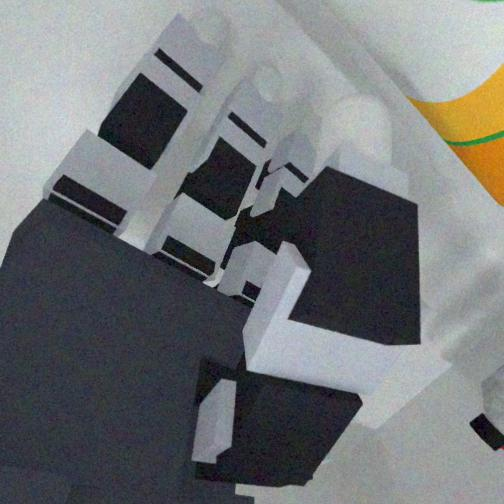

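>>> {"api": "wait", "payload": {"seconds": 0.3, "cameras": ["wrist_camera"]}}

Scene clock: 511.80 s.
base_odometry: x=+1.172 y=+0.952 heading=+0.400
base_tilt: forward=-0.1 right=+0.1
base_status: done
joint_positions: joint_1_rad=-0.002 joint_2_rad=+0.135 joint_3_rad=+3.142 joint_4_rad=-0.838 joint_5_rad=-0.017 joint_6_rad=-1.017 joint_7_rad=+0.046 hand_index_mcp=+0.394 hand_index_abd=-0.002 hand_index_pip=+0.573 hand_index_dip=+0.697 hand_middle_mcp=+0.394 hand_middle_abd=+0.001 hand_middle_pip=+0.574 hand_middle_dip=+0.697 hand_ring_mcp=+0.395 hand_ring_abd=+0.002 hand_ring_pip=+0.573 hand_ring_dip=+0.696 hand_thumb_cmc=-0.845 hand_thumb_axl=+0.683 hand_thumb_mcp=-0.031 hand_thumb_ipl=-0.303 hand_current_limit=+0.500 hand_speed=-0.300
joint_status: not commanded
hand_state: goal,goal,goal,goal,goal,goal,goal,goal,goal,goal,goal,goal,goal,goal,goal,goal
index_mcp_current_ma: -26
index_abd_current_ma: -8
index_pip_current_ma: -27
index_dip_current_ma: -13
middle_mcp_current_ma: -26
middle_abd_current_ma: 4
middle_pip_current_ma: -25
middle_dip_current_ma: -12
ring_mcp_current_ma: -24
ring_abd_current_ma: 5
ring_pip_current_ma: -28
ring_dip_current_ma: -15
thumb_cmc_current_ma: 20
thumb_axl_current_ma: 16
thumb_mcp_current_ma: -4
thumb_ipl_current_ma: 18
hand_goal_index_mcp: 0.400
hand_goal_index_abd: 0.000
hand_goal_index_pip: 0.580
hand_goal_index_dip: 0.700
hand_goal_middle_mcp: 0.400
hand_goal_middle_abd: 0.000
hand_goal_middle_pip: 0.580
hand_goal_middle_dip: 0.700
hand_goal_ring_mcp: 0.400
hand_goal_ring_abd: 0.000
hand_goal_ring_pip: 0.580
hand_goal_ring_dip: 0.700
hand_goal_thumb_cmc: -0.850
hand_goal_thumb_axl: 0.680
hand_goal_thumb_mcp: -0.030
hand_goal_thumb_ipl: -0.306
motor_effort: joint_1_rad=+0(2) joint_2_rad=-19(23) joint_3_rad=+0(1) joint_4_rad=+15(16) joint_5_rad=+1(1) joint_6_rad=+8(9) joint_7_rad=+0(1)
hand_pose: x=+0.6755 y=+0.0262 z=+1.0750 quat_wxyz=(+0.383, -0.607, +0.579, -0.388) (m; base frame)
hand_target: x=+0.6915 y=+0.0238 z=+1.0824 quat_wxyz=(+0.397, -0.585, +0.585, -0.397) (m; base frame)
hand_status: not commanded
wait: 0.30 s; at rest from the start
pictures: wrist_camera
camera_calibration:
wrist_camera: T_world_to_cam=[[-0.255642, 0.722938, -0.641878, 0.880823], [-0.445455, 0.501179, 0.741882, -0.548844], [0.858031, 0.475584, 0.193914, -0.683158], [0, 0, 0, 1]] pos_world=[0.56686, -0.0368124, 1.10503]

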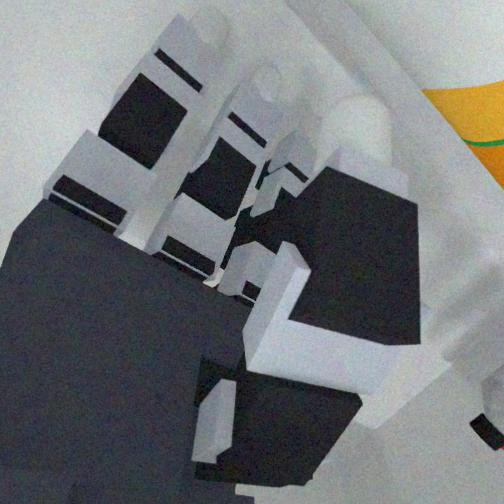

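>>> {"api": "move", "payload": {"base": {"translate_m": -0.065}, "speeds": {"translate_m": 0.3}, "cameras": ["wrist_camera"]}}

Scene clock: 513.07 s.
move: done
base_odometry: x=+1.112 y=+0.926 heading=+0.400
base_tilt: forward=-0.1 right=+0.1
base_status: done
joint_positions: joint_1_rad=-0.002 joint_2_rad=+0.136 joint_3_rad=+3.142 joint_4_rad=-0.838 joint_5_rad=-0.017 joint_6_rad=-1.017 joint_7_rad=+0.046 hand_index_mcp=+0.394 hand_index_abd=-0.002 hand_index_pip=+0.573 hand_index_dip=+0.697 hand_middle_mcp=+0.394 hand_middle_abd=+0.001 hand_middle_pip=+0.574 hand_middle_dip=+0.697 hand_ring_mcp=+0.395 hand_ring_abd=+0.002 hand_ring_pip=+0.573 hand_ring_dip=+0.696 hand_thumb_cmc=-0.845 hand_thumb_axl=+0.683 hand_thumb_mcp=-0.031 hand_thumb_ipl=-0.303 hand_current_limit=+0.500 hand_speed=-0.300
joint_status: not commanded
hand_state: goal,goal,goal,goal,goal,goal,goal,goal,goal,goal,goal,goal,goal,goal,goal,goal
index_mcp_current_ma: -27
index_abd_current_ma: -8
index_pip_current_ma: -27
index_dip_current_ma: -13
middle_mcp_current_ma: -26
middle_abd_current_ma: 4
middle_pip_current_ma: -25
middle_dip_current_ma: -12
ring_mcp_current_ma: -24
ring_abd_current_ma: 5
ring_pip_current_ma: -28
ring_dip_current_ma: -15
thumb_cmc_current_ma: 20
thumb_axl_current_ma: 16
thumb_mcp_current_ma: -4
thumb_ipl_current_ma: 17
hand_goal_index_mcp: 0.400
hand_goal_index_abd: 0.000
hand_goal_index_pip: 0.580
hand_goal_index_dip: 0.700
hand_goal_middle_mcp: 0.400
hand_goal_middle_abd: 0.000
hand_goal_middle_pip: 0.580
hand_goal_middle_dip: 0.700
hand_goal_ring_mcp: 0.400
hand_goal_ring_abd: 0.000
hand_goal_ring_pip: 0.580
hand_goal_ring_dip: 0.700
hand_goal_thumb_cmc: -0.850
hand_goal_thumb_axl: 0.680
hand_goal_thumb_mcp: -0.030
hand_goal_thumb_ipl: -0.306
motor_effort: joint_1_rad=+0(2) joint_2_rad=-20(24) joint_3_rad=+0(1) joint_4_rad=+15(16) joint_5_rad=+1(1) joint_6_rad=+8(9) joint_7_rad=+0(0)
hand_pose: x=+0.6762 y=+0.0262 z=+1.0741 quat_wxyz=(+0.382, -0.607, +0.579, -0.387) (m; base frame)
hand_target: x=+0.6915 y=+0.0238 z=+1.0824 quat_wxyz=(+0.397, -0.585, +0.585, -0.397) (m; base frame)
hand_status: not commanded
pictures: wrist_camera
camera_calibration:
wrist_camera: T_world_to_cam=[[-0.25659, 0.722907, -0.641535, 0.880705], [-0.444347, 0.501221, 0.742518, -0.549333], [0.858323, 0.475587, 0.192613, -0.682353], [0, 0, 0, 1]] pos_world=[0.567565, -0.0368123, 1.10432]

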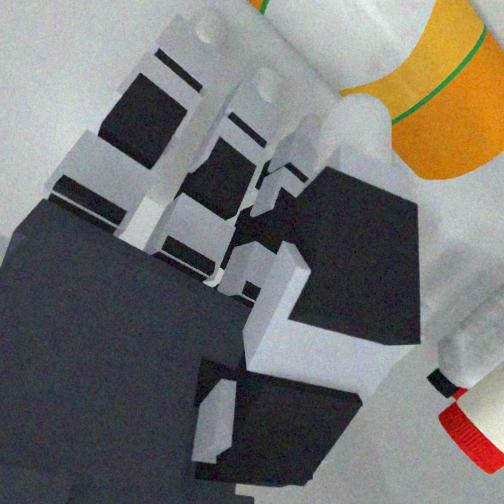

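>>> {"api": "move", "payload": {"joints": {"joint_2_rad": 0.25}, "min_time_s": 0.6, "cameras": ["wrist_camera"]}}

Scene clock: 514.70 s.
move: done
base_odometry: x=+1.112 y=+0.926 heading=+0.400
base_tilt: forward=-0.2 right=+0.1
base_status: not commanded
joint_positions: joint_1_rad=-0.002 joint_2_rad=+0.226 joint_3_rad=+3.142 joint_4_rad=-0.837 joint_5_rad=-0.017 joint_6_rad=-1.015 joint_7_rad=+0.046 hand_index_mcp=+0.398 hand_index_abd=-0.002 hand_index_pip=+0.578 hand_index_dip=+0.698 hand_middle_mcp=+0.394 hand_middle_abd=+0.001 hand_middle_pip=+0.574 hand_middle_dip=+0.697 hand_ring_mcp=+0.394 hand_ring_abd=+0.002 hand_ring_pip=+0.573 hand_ring_dip=+0.696 hand_thumb_cmc=-0.845 hand_thumb_axl=+0.683 hand_thumb_mcp=-0.031 hand_thumb_ipl=-0.303 hand_current_limit=+0.500 hand_speed=-0.300
joint_status: all done
hand_state: goal,goal,goal,goal,goal,goal,goal,goal,goal,goal,goal,goal,goal,goal,goal,goal
index_mcp_current_ma: -10
index_abd_current_ma: -8
index_pip_current_ma: -9
index_dip_current_ma: -9
middle_mcp_current_ma: -26
middle_abd_current_ma: 4
middle_pip_current_ma: -25
middle_dip_current_ma: -12
ring_mcp_current_ma: -25
ring_abd_current_ma: 5
ring_pip_current_ma: -28
ring_dip_current_ma: -15
thumb_cmc_current_ma: 20
thumb_axl_current_ma: 16
thumb_mcp_current_ma: -4
thumb_ipl_current_ma: 17
hand_goal_index_mcp: 0.400
hand_goal_index_abd: 0.000
hand_goal_index_pip: 0.580
hand_goal_index_dip: 0.700
hand_goal_middle_mcp: 0.400
hand_goal_middle_abd: 0.000
hand_goal_middle_pip: 0.580
hand_goal_middle_dip: 0.700
hand_goal_ring_mcp: 0.400
hand_goal_ring_abd: 0.000
hand_goal_ring_pip: 0.580
hand_goal_ring_dip: 0.700
hand_goal_thumb_cmc: -0.850
hand_goal_thumb_axl: 0.680
hand_goal_thumb_mcp: -0.030
hand_goal_thumb_ipl: -0.306
motor_effort: joint_1_rad=+0(1) joint_2_rad=-23(26) joint_3_rad=+0(0) joint_4_rad=+15(17) joint_5_rad=+1(1) joint_6_rad=+8(8) joint_7_rad=+0(0)
hand_pose: x=+0.7094 y=+0.0263 z=+1.0234 quat_wxyz=(+0.357, -0.624, +0.595, -0.360) (m; base frame)
hand_target: x=+0.7287 y=+0.0238 z=+1.0232 quat_wxyz=(+0.367, -0.604, +0.604, -0.367) (m; base frame)
hand_status: not commanded
pictures: wrist_camera
camera_calibration:
wrist_camera: T_world_to_cam=[[-0.311297, 0.723041, -0.61669, 0.870013], [-0.377976, 0.501192, 0.778422, -0.580711], [0.871911, 0.475414, 0.117272, -0.633748], [0, 0, 0, 1]] pos_world=[0.60391, -0.036714, 1.06289]

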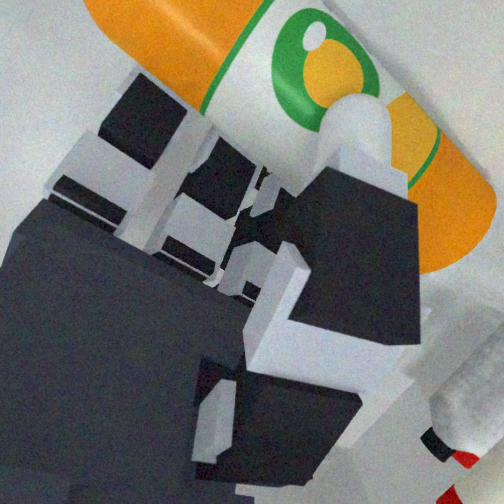

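>>> {"api": "move", "payload": {"joints": {"hand_speed": -0.4, "hand_index_mcp": 0.96, "hand_middle_mcp": 0.96, "hand_ring_mcp": 0.96, "hand_index_dip": -0.667, "hand_middle_dip": -0.667, "hand_ring_dip": -0.667}, "cameras": ["wrist_camera"]}}

Scene clock: 516.70 s.
move: off_target
base_odometry: x=+1.112 y=+0.926 heading=+0.400
base_tilt: forward=-0.1 right=+0.1
base_status: not commanded
joint_positions: joint_1_rad=-0.002 joint_2_rad=+0.226 joint_3_rad=+3.142 joint_4_rad=-0.837 joint_5_rad=-0.017 joint_6_rad=-1.015 joint_7_rad=+0.046 hand_index_mcp=+0.938 hand_index_abd=-0.002 hand_index_pip=+0.578 hand_index_dip=-0.663 hand_middle_mcp=+0.939 hand_middle_abd=+0.001 hand_middle_pip=+0.574 hand_middle_dip=-0.663 hand_ring_mcp=+0.940 hand_ring_abd=+0.002 hand_ring_pip=+0.575 hand_ring_dip=-0.663 hand_thumb_cmc=-0.845 hand_thumb_axl=+0.683 hand_thumb_mcp=-0.031 hand_thumb_ipl=-0.303 hand_current_limit=+0.500 hand_speed=-0.400
joint_status: hand_index_mcp off_target (ended at +0.938, target +0.960); hand_middle_mcp off_target (ended at +0.939, target +0.960); hand_ring_mcp off_target (ended at +0.940, target +0.960); the others done
hand_state: blocked,goal,goal,goal,blocked,goal,goal,goal,blocked,goal,goal,goal,goal,goal,goal,goal
index_mcp_current_ma: -103
index_abd_current_ma: -8
index_pip_current_ma: -9
index_dip_current_ma: 12
middle_mcp_current_ma: -100
middle_abd_current_ma: 4
middle_pip_current_ma: -24
middle_dip_current_ma: 11
ring_mcp_current_ma: -94
ring_abd_current_ma: 5
ring_pip_current_ma: -22
ring_dip_current_ma: 14
thumb_cmc_current_ma: 20
thumb_axl_current_ma: 16
thumb_mcp_current_ma: -4
thumb_ipl_current_ma: 17
hand_goal_index_mcp: 0.960
hand_goal_index_abd: 0.000
hand_goal_index_pip: 0.580
hand_goal_index_dip: -0.666
hand_goal_middle_mcp: 0.960
hand_goal_middle_abd: 0.000
hand_goal_middle_pip: 0.580
hand_goal_middle_dip: -0.666
hand_goal_ring_mcp: 0.960
hand_goal_ring_abd: 0.000
hand_goal_ring_pip: 0.580
hand_goal_ring_dip: -0.666
hand_goal_thumb_cmc: -0.850
hand_goal_thumb_axl: 0.680
hand_goal_thumb_mcp: -0.030
hand_goal_thumb_ipl: -0.306
motor_effort: joint_1_rad=+0(1) joint_2_rad=-23(23) joint_3_rad=+0(0) joint_4_rad=+15(16) joint_5_rad=+1(1) joint_6_rad=+8(9) joint_7_rad=+0(1)
hand_pose: x=+0.7095 y=+0.0263 z=+1.0234 quat_wxyz=(+0.357, -0.624, +0.595, -0.360) (m; base frame)
hand_target: x=+0.7287 y=+0.0238 z=+1.0232 quat_wxyz=(+0.367, -0.604, +0.604, -0.367) (m; base frame)
hand_status: not commanded
pictures: wrist_camera
camera_calibration:
wrist_camera: T_world_to_cam=[[-0.311196, 0.723009, -0.616778, 0.870045], [-0.378081, 0.501244, 0.778337, -0.580557], [0.871901, 0.475407, 0.117371, -0.633847], [0, 0, 0, 1]] pos_world=[0.603909, -0.036714, 1.06289]

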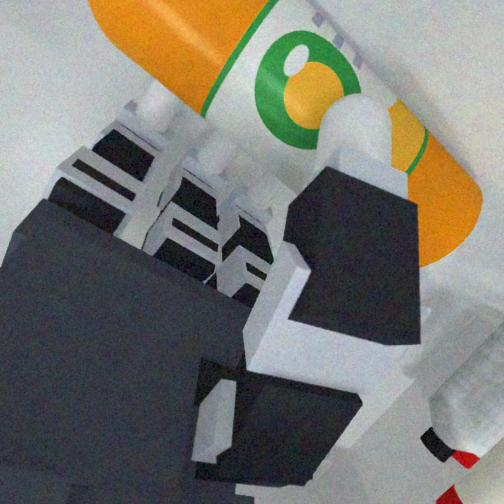

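>>> {"api": "move", "payload": {"base": {"translate_m": -0.02}, "speeds": {"translate_m": 0.05}, "joints": {"joint_2_rad": 0.315}, "min_time_s": 0.7, "cameras": ["wrist_camera"]}}

Scene clock: 518.40 s.
move: done
base_odometry: x=+1.094 y=+0.919 heading=+0.400
base_tilt: forward=-0.1 right=+0.1
base_status: done
joint_positions: joint_1_rad=-0.002 joint_2_rad=+0.278 joint_3_rad=+3.142 joint_4_rad=-0.836 joint_5_rad=-0.017 joint_6_rad=-1.014 joint_7_rad=+0.045 hand_index_mcp=+0.939 hand_index_abd=-0.002 hand_index_pip=+0.578 hand_index_dip=-0.663 hand_middle_mcp=+0.939 hand_middle_abd=+0.001 hand_middle_pip=+0.574 hand_middle_dip=-0.663 hand_ring_mcp=+0.941 hand_ring_abd=+0.002 hand_ring_pip=+0.575 hand_ring_dip=-0.663 hand_thumb_cmc=-0.846 hand_thumb_axl=+0.683 hand_thumb_mcp=-0.026 hand_thumb_ipl=-0.308 hand_current_limit=+0.500 hand_speed=-0.400
joint_status: all done
hand_state: blocked,goal,goal,goal,blocked,goal,goal,goal,goal,goal,goal,goal,goal,goal,goal,goal
index_mcp_current_ma: -100
index_abd_current_ma: -8
index_pip_current_ma: -9
index_dip_current_ma: 12
middle_mcp_current_ma: -97
middle_abd_current_ma: 4
middle_pip_current_ma: -24
middle_dip_current_ma: 11
ring_mcp_current_ma: -90
ring_abd_current_ma: 5
ring_pip_current_ma: -22
ring_dip_current_ma: 14
thumb_cmc_current_ma: 15
thumb_axl_current_ma: 13
thumb_mcp_current_ma: 19
thumb_ipl_current_ma: -9
hand_goal_index_mcp: 0.960
hand_goal_index_abd: 0.000
hand_goal_index_pip: 0.580
hand_goal_index_dip: -0.666
hand_goal_middle_mcp: 0.960
hand_goal_middle_abd: 0.000
hand_goal_middle_pip: 0.580
hand_goal_middle_dip: -0.666
hand_goal_ring_mcp: 0.960
hand_goal_ring_abd: 0.000
hand_goal_ring_pip: 0.580
hand_goal_ring_dip: -0.666
hand_goal_thumb_cmc: -0.850
hand_goal_thumb_axl: 0.680
hand_goal_thumb_mcp: -0.030
hand_goal_thumb_ipl: -0.306
motor_effort: joint_1_rad=+1(2) joint_2_rad=-24(26) joint_3_rad=+0(1) joint_4_rad=+15(16) joint_5_rad=+1(2) joint_6_rad=+8(9) joint_7_rad=+0(0)
hand_pose: x=+0.7269 y=+0.0263 z=+0.9928 quat_wxyz=(+0.342, -0.632, +0.604, -0.345) (m; base frame)
hand_target: x=+0.7496 y=+0.0238 z=+0.9829 quat_wxyz=(+0.347, -0.616, +0.616, -0.347) (m; base frame)
hand_status: not commanded
pictures: wrist_camera
camera_calibration:
wrist_camera: T_world_to_cam=[[-0.341843, 0.723169, -0.600142, 0.862354], [-0.338262, 0.501123, 0.796527, -0.597092], [0.876768, 0.475293, 0.0733149, -0.605302], [0, 0, 0, 1]] pos_world=[0.623526, -0.0367152, 1.03751]

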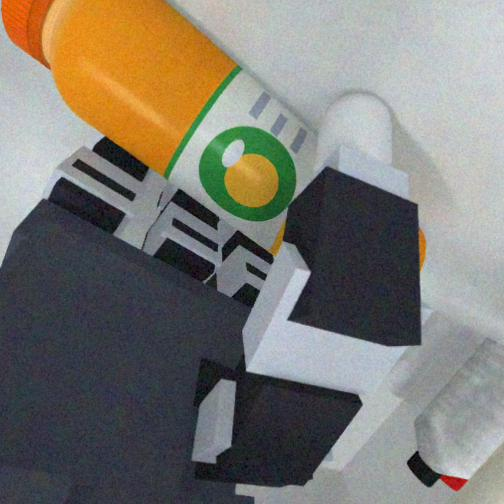

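>>> {"api": "move", "payload": {"joints": {"hand_speed": -0.75, "hand_index_pip": 0.0, "hand_middle_pip": 0.0, "hand_ring_pip": 0.0}, "cameras": ["wrist_camera"]}}

Scene clock: 520.10 s.
move: done
base_odometry: x=+1.094 y=+0.919 heading=+0.400
base_tilt: forward=-0.1 right=+0.1
base_status: not commanded
joint_positions: joint_1_rad=-0.002 joint_2_rad=+0.279 joint_3_rad=+3.142 joint_4_rad=-0.836 joint_5_rad=-0.017 joint_6_rad=-1.014 joint_7_rad=+0.045 hand_index_mcp=+0.939 hand_index_abd=-0.002 hand_index_pip=+0.002 hand_index_dip=-0.663 hand_middle_mcp=+0.940 hand_middle_abd=+0.001 hand_middle_pip=+0.002 hand_middle_dip=-0.663 hand_ring_mcp=+0.954 hand_ring_abd=+0.002 hand_ring_pip=+0.002 hand_ring_dip=-0.662 hand_thumb_cmc=-0.846 hand_thumb_axl=+0.683 hand_thumb_mcp=-0.026 hand_thumb_ipl=-0.307 hand_current_limit=+0.500 hand_speed=-0.750
joint_status: all done
hand_state: blocked,goal,goal,goal,blocked,goal,goal,goal,goal,goal,goal,goal,goal,goal,goal,goal
index_mcp_current_ma: -97
index_abd_current_ma: -8
index_pip_current_ma: 7
index_dip_current_ma: 12
middle_mcp_current_ma: -94
middle_abd_current_ma: 4
middle_pip_current_ma: 7
middle_dip_current_ma: 11
ring_mcp_current_ma: -26
ring_abd_current_ma: 5
ring_pip_current_ma: 8
ring_dip_current_ma: 16
thumb_cmc_current_ma: 15
thumb_axl_current_ma: 13
thumb_mcp_current_ma: 20
thumb_ipl_current_ma: -6
hand_goal_index_mcp: 0.960
hand_goal_index_abd: 0.000
hand_goal_index_pip: 0.000
hand_goal_index_dip: -0.666
hand_goal_middle_mcp: 0.960
hand_goal_middle_abd: 0.000
hand_goal_middle_pip: 0.000
hand_goal_middle_dip: -0.666
hand_goal_ring_mcp: 0.960
hand_goal_ring_abd: 0.000
hand_goal_ring_pip: 0.000
hand_goal_ring_dip: -0.666
hand_goal_thumb_cmc: -0.850
hand_goal_thumb_axl: 0.680
hand_goal_thumb_mcp: -0.030
hand_goal_thumb_ipl: -0.306
motor_effort: joint_1_rad=+0(1) joint_2_rad=-23(24) joint_3_rad=+0(1) joint_4_rad=+15(15) joint_5_rad=+1(1) joint_6_rad=+7(8) joint_7_rad=+0(0)
hand_pose: x=+0.7269 y=+0.0263 z=+0.9927 quat_wxyz=(+0.342, -0.632, +0.604, -0.345) (m; base frame)
hand_target: x=+0.7496 y=+0.0238 z=+0.9829 quat_wxyz=(+0.347, -0.616, +0.616, -0.347) (m; base frame)
hand_status: not commanded
pictures: wrist_camera
camera_calibration:
wrist_camera: T_world_to_cam=[[-0.341908, 0.723157, -0.600119, 0.86237], [-0.338181, 0.501136, 0.796553, -0.597169], [0.876774, 0.475296, 0.0732155, -0.605203], [0, 0, 0, 1]] pos_world=[0.623526, -0.0367152, 1.03751]

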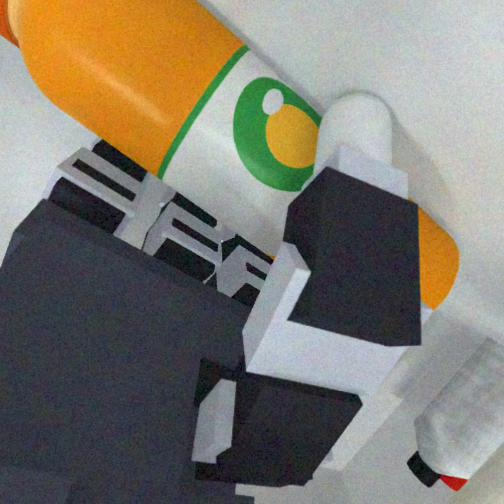

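>>> {"api": "move", "payload": {"joints": {"hand_speed": -0.8, "hand_index_pip": -0.15, "hand_middle_pip": -0.15, "hand_ring_pip": -0.15, "hand_thumb_mcp": -0.2, "hand_thumb_ipl": -0.4}, "cameras": ["wrist_camera"]}}

Scene clock: 521.47 s.
move: off_target
base_odometry: x=+1.094 y=+0.919 heading=+0.400
base_tilt: forward=-0.1 right=+0.1
base_status: not commanded
joint_positions: joint_1_rad=-0.002 joint_2_rad=+0.283 joint_3_rad=+3.142 joint_4_rad=-0.836 joint_5_rad=-0.017 joint_6_rad=-1.014 joint_7_rad=+0.045 hand_index_mcp=+0.944 hand_index_abd=-0.002 hand_index_pip=-0.146 hand_index_dip=-0.663 hand_middle_mcp=+0.958 hand_middle_abd=+0.001 hand_middle_pip=-0.134 hand_middle_dip=-0.663 hand_ring_mcp=+0.964 hand_ring_abd=+0.002 hand_ring_pip=-0.116 hand_ring_dip=-0.657 hand_thumb_cmc=-0.830 hand_thumb_axl=+0.694 hand_thumb_mcp=-0.081 hand_thumb_ipl=-0.375 hand_current_limit=+0.500 hand_speed=-0.800
joint_status: hand_ring_pip off_target (ended at -0.116, target -0.150); hand_thumb_mcp off_target (ended at -0.081, target -0.200); hand_thumb_ipl off_target (ended at -0.375, target -0.400); the others done
hand_state: goal,goal,goal,goal,goal,goal,goal,goal,goal,goal,blocked,goal,blocked,goal,blocked,blocked
index_mcp_current_ma: -73
index_abd_current_ma: -8
index_pip_current_ma: 17
index_dip_current_ma: 12
middle_mcp_current_ma: -8
middle_abd_current_ma: 4
middle_pip_current_ma: 68
middle_dip_current_ma: 12
ring_mcp_current_ma: 15
ring_abd_current_ma: 5
ring_pip_current_ma: 150
ring_dip_current_ma: 40
thumb_cmc_current_ma: 90
thumb_axl_current_ma: 74
thumb_mcp_current_ma: 413
thumb_ipl_current_ma: 154
hand_goal_index_mcp: 0.960
hand_goal_index_abd: 0.000
hand_goal_index_pip: -0.150
hand_goal_index_dip: -0.666
hand_goal_middle_mcp: 0.960
hand_goal_middle_abd: 0.000
hand_goal_middle_pip: -0.150
hand_goal_middle_dip: -0.666
hand_goal_ring_mcp: 0.960
hand_goal_ring_abd: 0.000
hand_goal_ring_pip: -0.150
hand_goal_ring_dip: -0.666
hand_goal_thumb_cmc: -0.850
hand_goal_thumb_axl: 0.680
hand_goal_thumb_mcp: -0.200
hand_goal_thumb_ipl: -0.400
motor_effort: joint_1_rad=+0(1) joint_2_rad=-25(25) joint_3_rad=+0(1) joint_4_rad=+16(17) joint_5_rad=+0(1) joint_6_rad=+9(10) joint_7_rad=+0(1)
hand_pose: x=+0.7283 y=+0.0263 z=+0.9900 quat_wxyz=(+0.340, -0.633, +0.605, -0.343) (m; base frame)
hand_target: x=+0.7496 y=+0.0238 z=+0.9829 quat_wxyz=(+0.347, -0.616, +0.616, -0.347) (m; base frame)
hand_status: not commanded
pictures: wrist_camera
camera_calibration:
wrist_camera: T_world_to_cam=[[-0.344582, 0.72313, -0.59862, 0.861698], [-0.334662, 0.50115, 0.798029, -0.598573], [0.877077, 0.475322, 0.0693164, -0.602602], [0, 0, 0, 1]] pos_world=[0.625135, -0.0367149, 1.03528]

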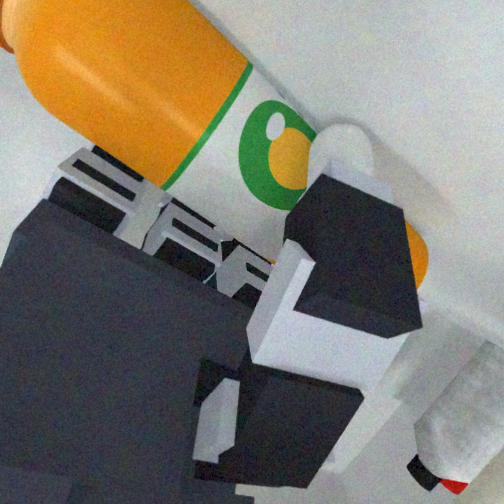

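>>> {"api": "move", "payload": {"joints": {"hand_speed": -0.85, "hand_current_limit": 0.75, "hand_index_pip": -0.33, "hand_middle_pip": -0.33, "hand_ring_pip": -0.33, "hand_index_dip": -0.8, "hand_middle_dip": -0.8, "hand_ring_dip": -0.8, "hand_thumb_mcp": -0.35, "hand_thumb_ipl": -0.5}, "cameras": ["wrist_camera"]}}

Scene clock: 522.70 s.
move: off_target
base_odometry: x=+1.094 y=+0.919 heading=+0.400
base_tilt: forward=-0.2 right=+0.1
base_status: not commanded
joint_positions: joint_1_rad=-0.002 joint_2_rad=+0.288 joint_3_rad=+3.142 joint_4_rad=-0.836 joint_5_rad=-0.017 joint_6_rad=-1.011 joint_7_rad=+0.045 hand_index_mcp=+0.976 hand_index_abd=-0.002 hand_index_pip=-0.294 hand_index_dip=-0.801 hand_middle_mcp=+0.977 hand_middle_abd=+0.001 hand_middle_pip=-0.287 hand_middle_dip=-0.797 hand_ring_mcp=+0.973 hand_ring_abd=+0.002 hand_ring_pip=-0.274 hand_ring_dip=-0.784 hand_thumb_cmc=-0.820 hand_thumb_axl=+0.704 hand_thumb_mcp=-0.037 hand_thumb_ipl=-0.435 hand_current_limit=+0.750 hand_speed=-0.850
joint_status: hand_index_pip off_target (ended at -0.294, target -0.330); hand_middle_pip off_target (ended at -0.287, target -0.330); hand_ring_pip off_target (ended at -0.274, target -0.330); hand_thumb_mcp off_target (ended at -0.037, target -0.350); hand_thumb_ipl off_target (ended at -0.435, target -0.500); the others done
hand_state: goal,goal,blocked,goal,goal,goal,blocked,goal,goal,goal,blocked,goal,blocked,blocked,blocked,blocked
index_mcp_current_ma: 74
index_abd_current_ma: -8
index_pip_current_ma: 160
index_dip_current_ma: -4
middle_mcp_current_ma: 77
middle_abd_current_ma: 4
middle_pip_current_ma: 198
middle_dip_current_ma: 13
ring_mcp_current_ma: 58
ring_abd_current_ma: 5
ring_pip_current_ma: 257
ring_dip_current_ma: 72
thumb_cmc_current_ma: 138
thumb_axl_current_ma: 132
thumb_mcp_current_ma: 481
thumb_ipl_current_ma: 410
hand_goal_index_mcp: 0.960
hand_goal_index_abd: 0.000
hand_goal_index_pip: -0.330
hand_goal_index_dip: -0.800
hand_goal_middle_mcp: 0.960
hand_goal_middle_abd: 0.000
hand_goal_middle_pip: -0.330
hand_goal_middle_dip: -0.800
hand_goal_ring_mcp: 0.960
hand_goal_ring_abd: 0.000
hand_goal_ring_pip: -0.330
hand_goal_ring_dip: -0.800
hand_goal_thumb_cmc: -0.850
hand_goal_thumb_axl: 0.680
hand_goal_thumb_mcp: -0.350
hand_goal_thumb_ipl: -0.500
motor_effort: joint_1_rad=-1(1) joint_2_rad=-27(28) joint_3_rad=-1(1) joint_4_rad=+17(18) joint_5_rad=+0(1) joint_6_rad=+8(10) joint_7_rad=+0(1)
hand_pose: x=+0.7305 y=+0.0263 z=+0.9876 quat_wxyz=(+0.340, -0.633, +0.605, -0.342) (m; base frame)
hand_target: x=+0.7496 y=+0.0238 z=+0.9829 quat_wxyz=(+0.347, -0.616, +0.616, -0.347) (m; base frame)
hand_status: not commanded
pictures: wrist_camera
camera_calibration:
wrist_camera: T_world_to_cam=[[-0.345891, 0.723165, -0.597822, 0.861129], [-0.332901, 0.501112, 0.798789, -0.597957], [0.877232, 0.47531, 0.0674127, -0.602513], [0, 0, 0, 1]] pos_world=[0.62734, -0.0367151, 1.03306]

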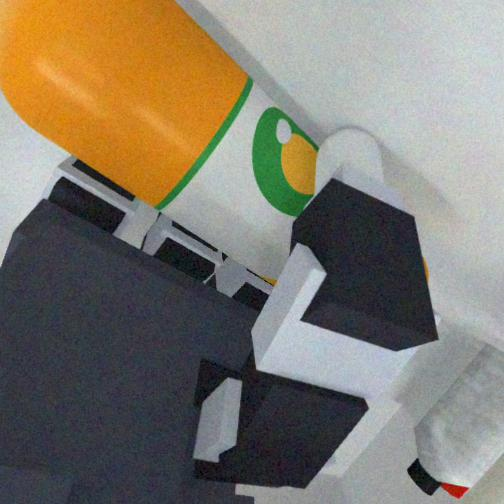

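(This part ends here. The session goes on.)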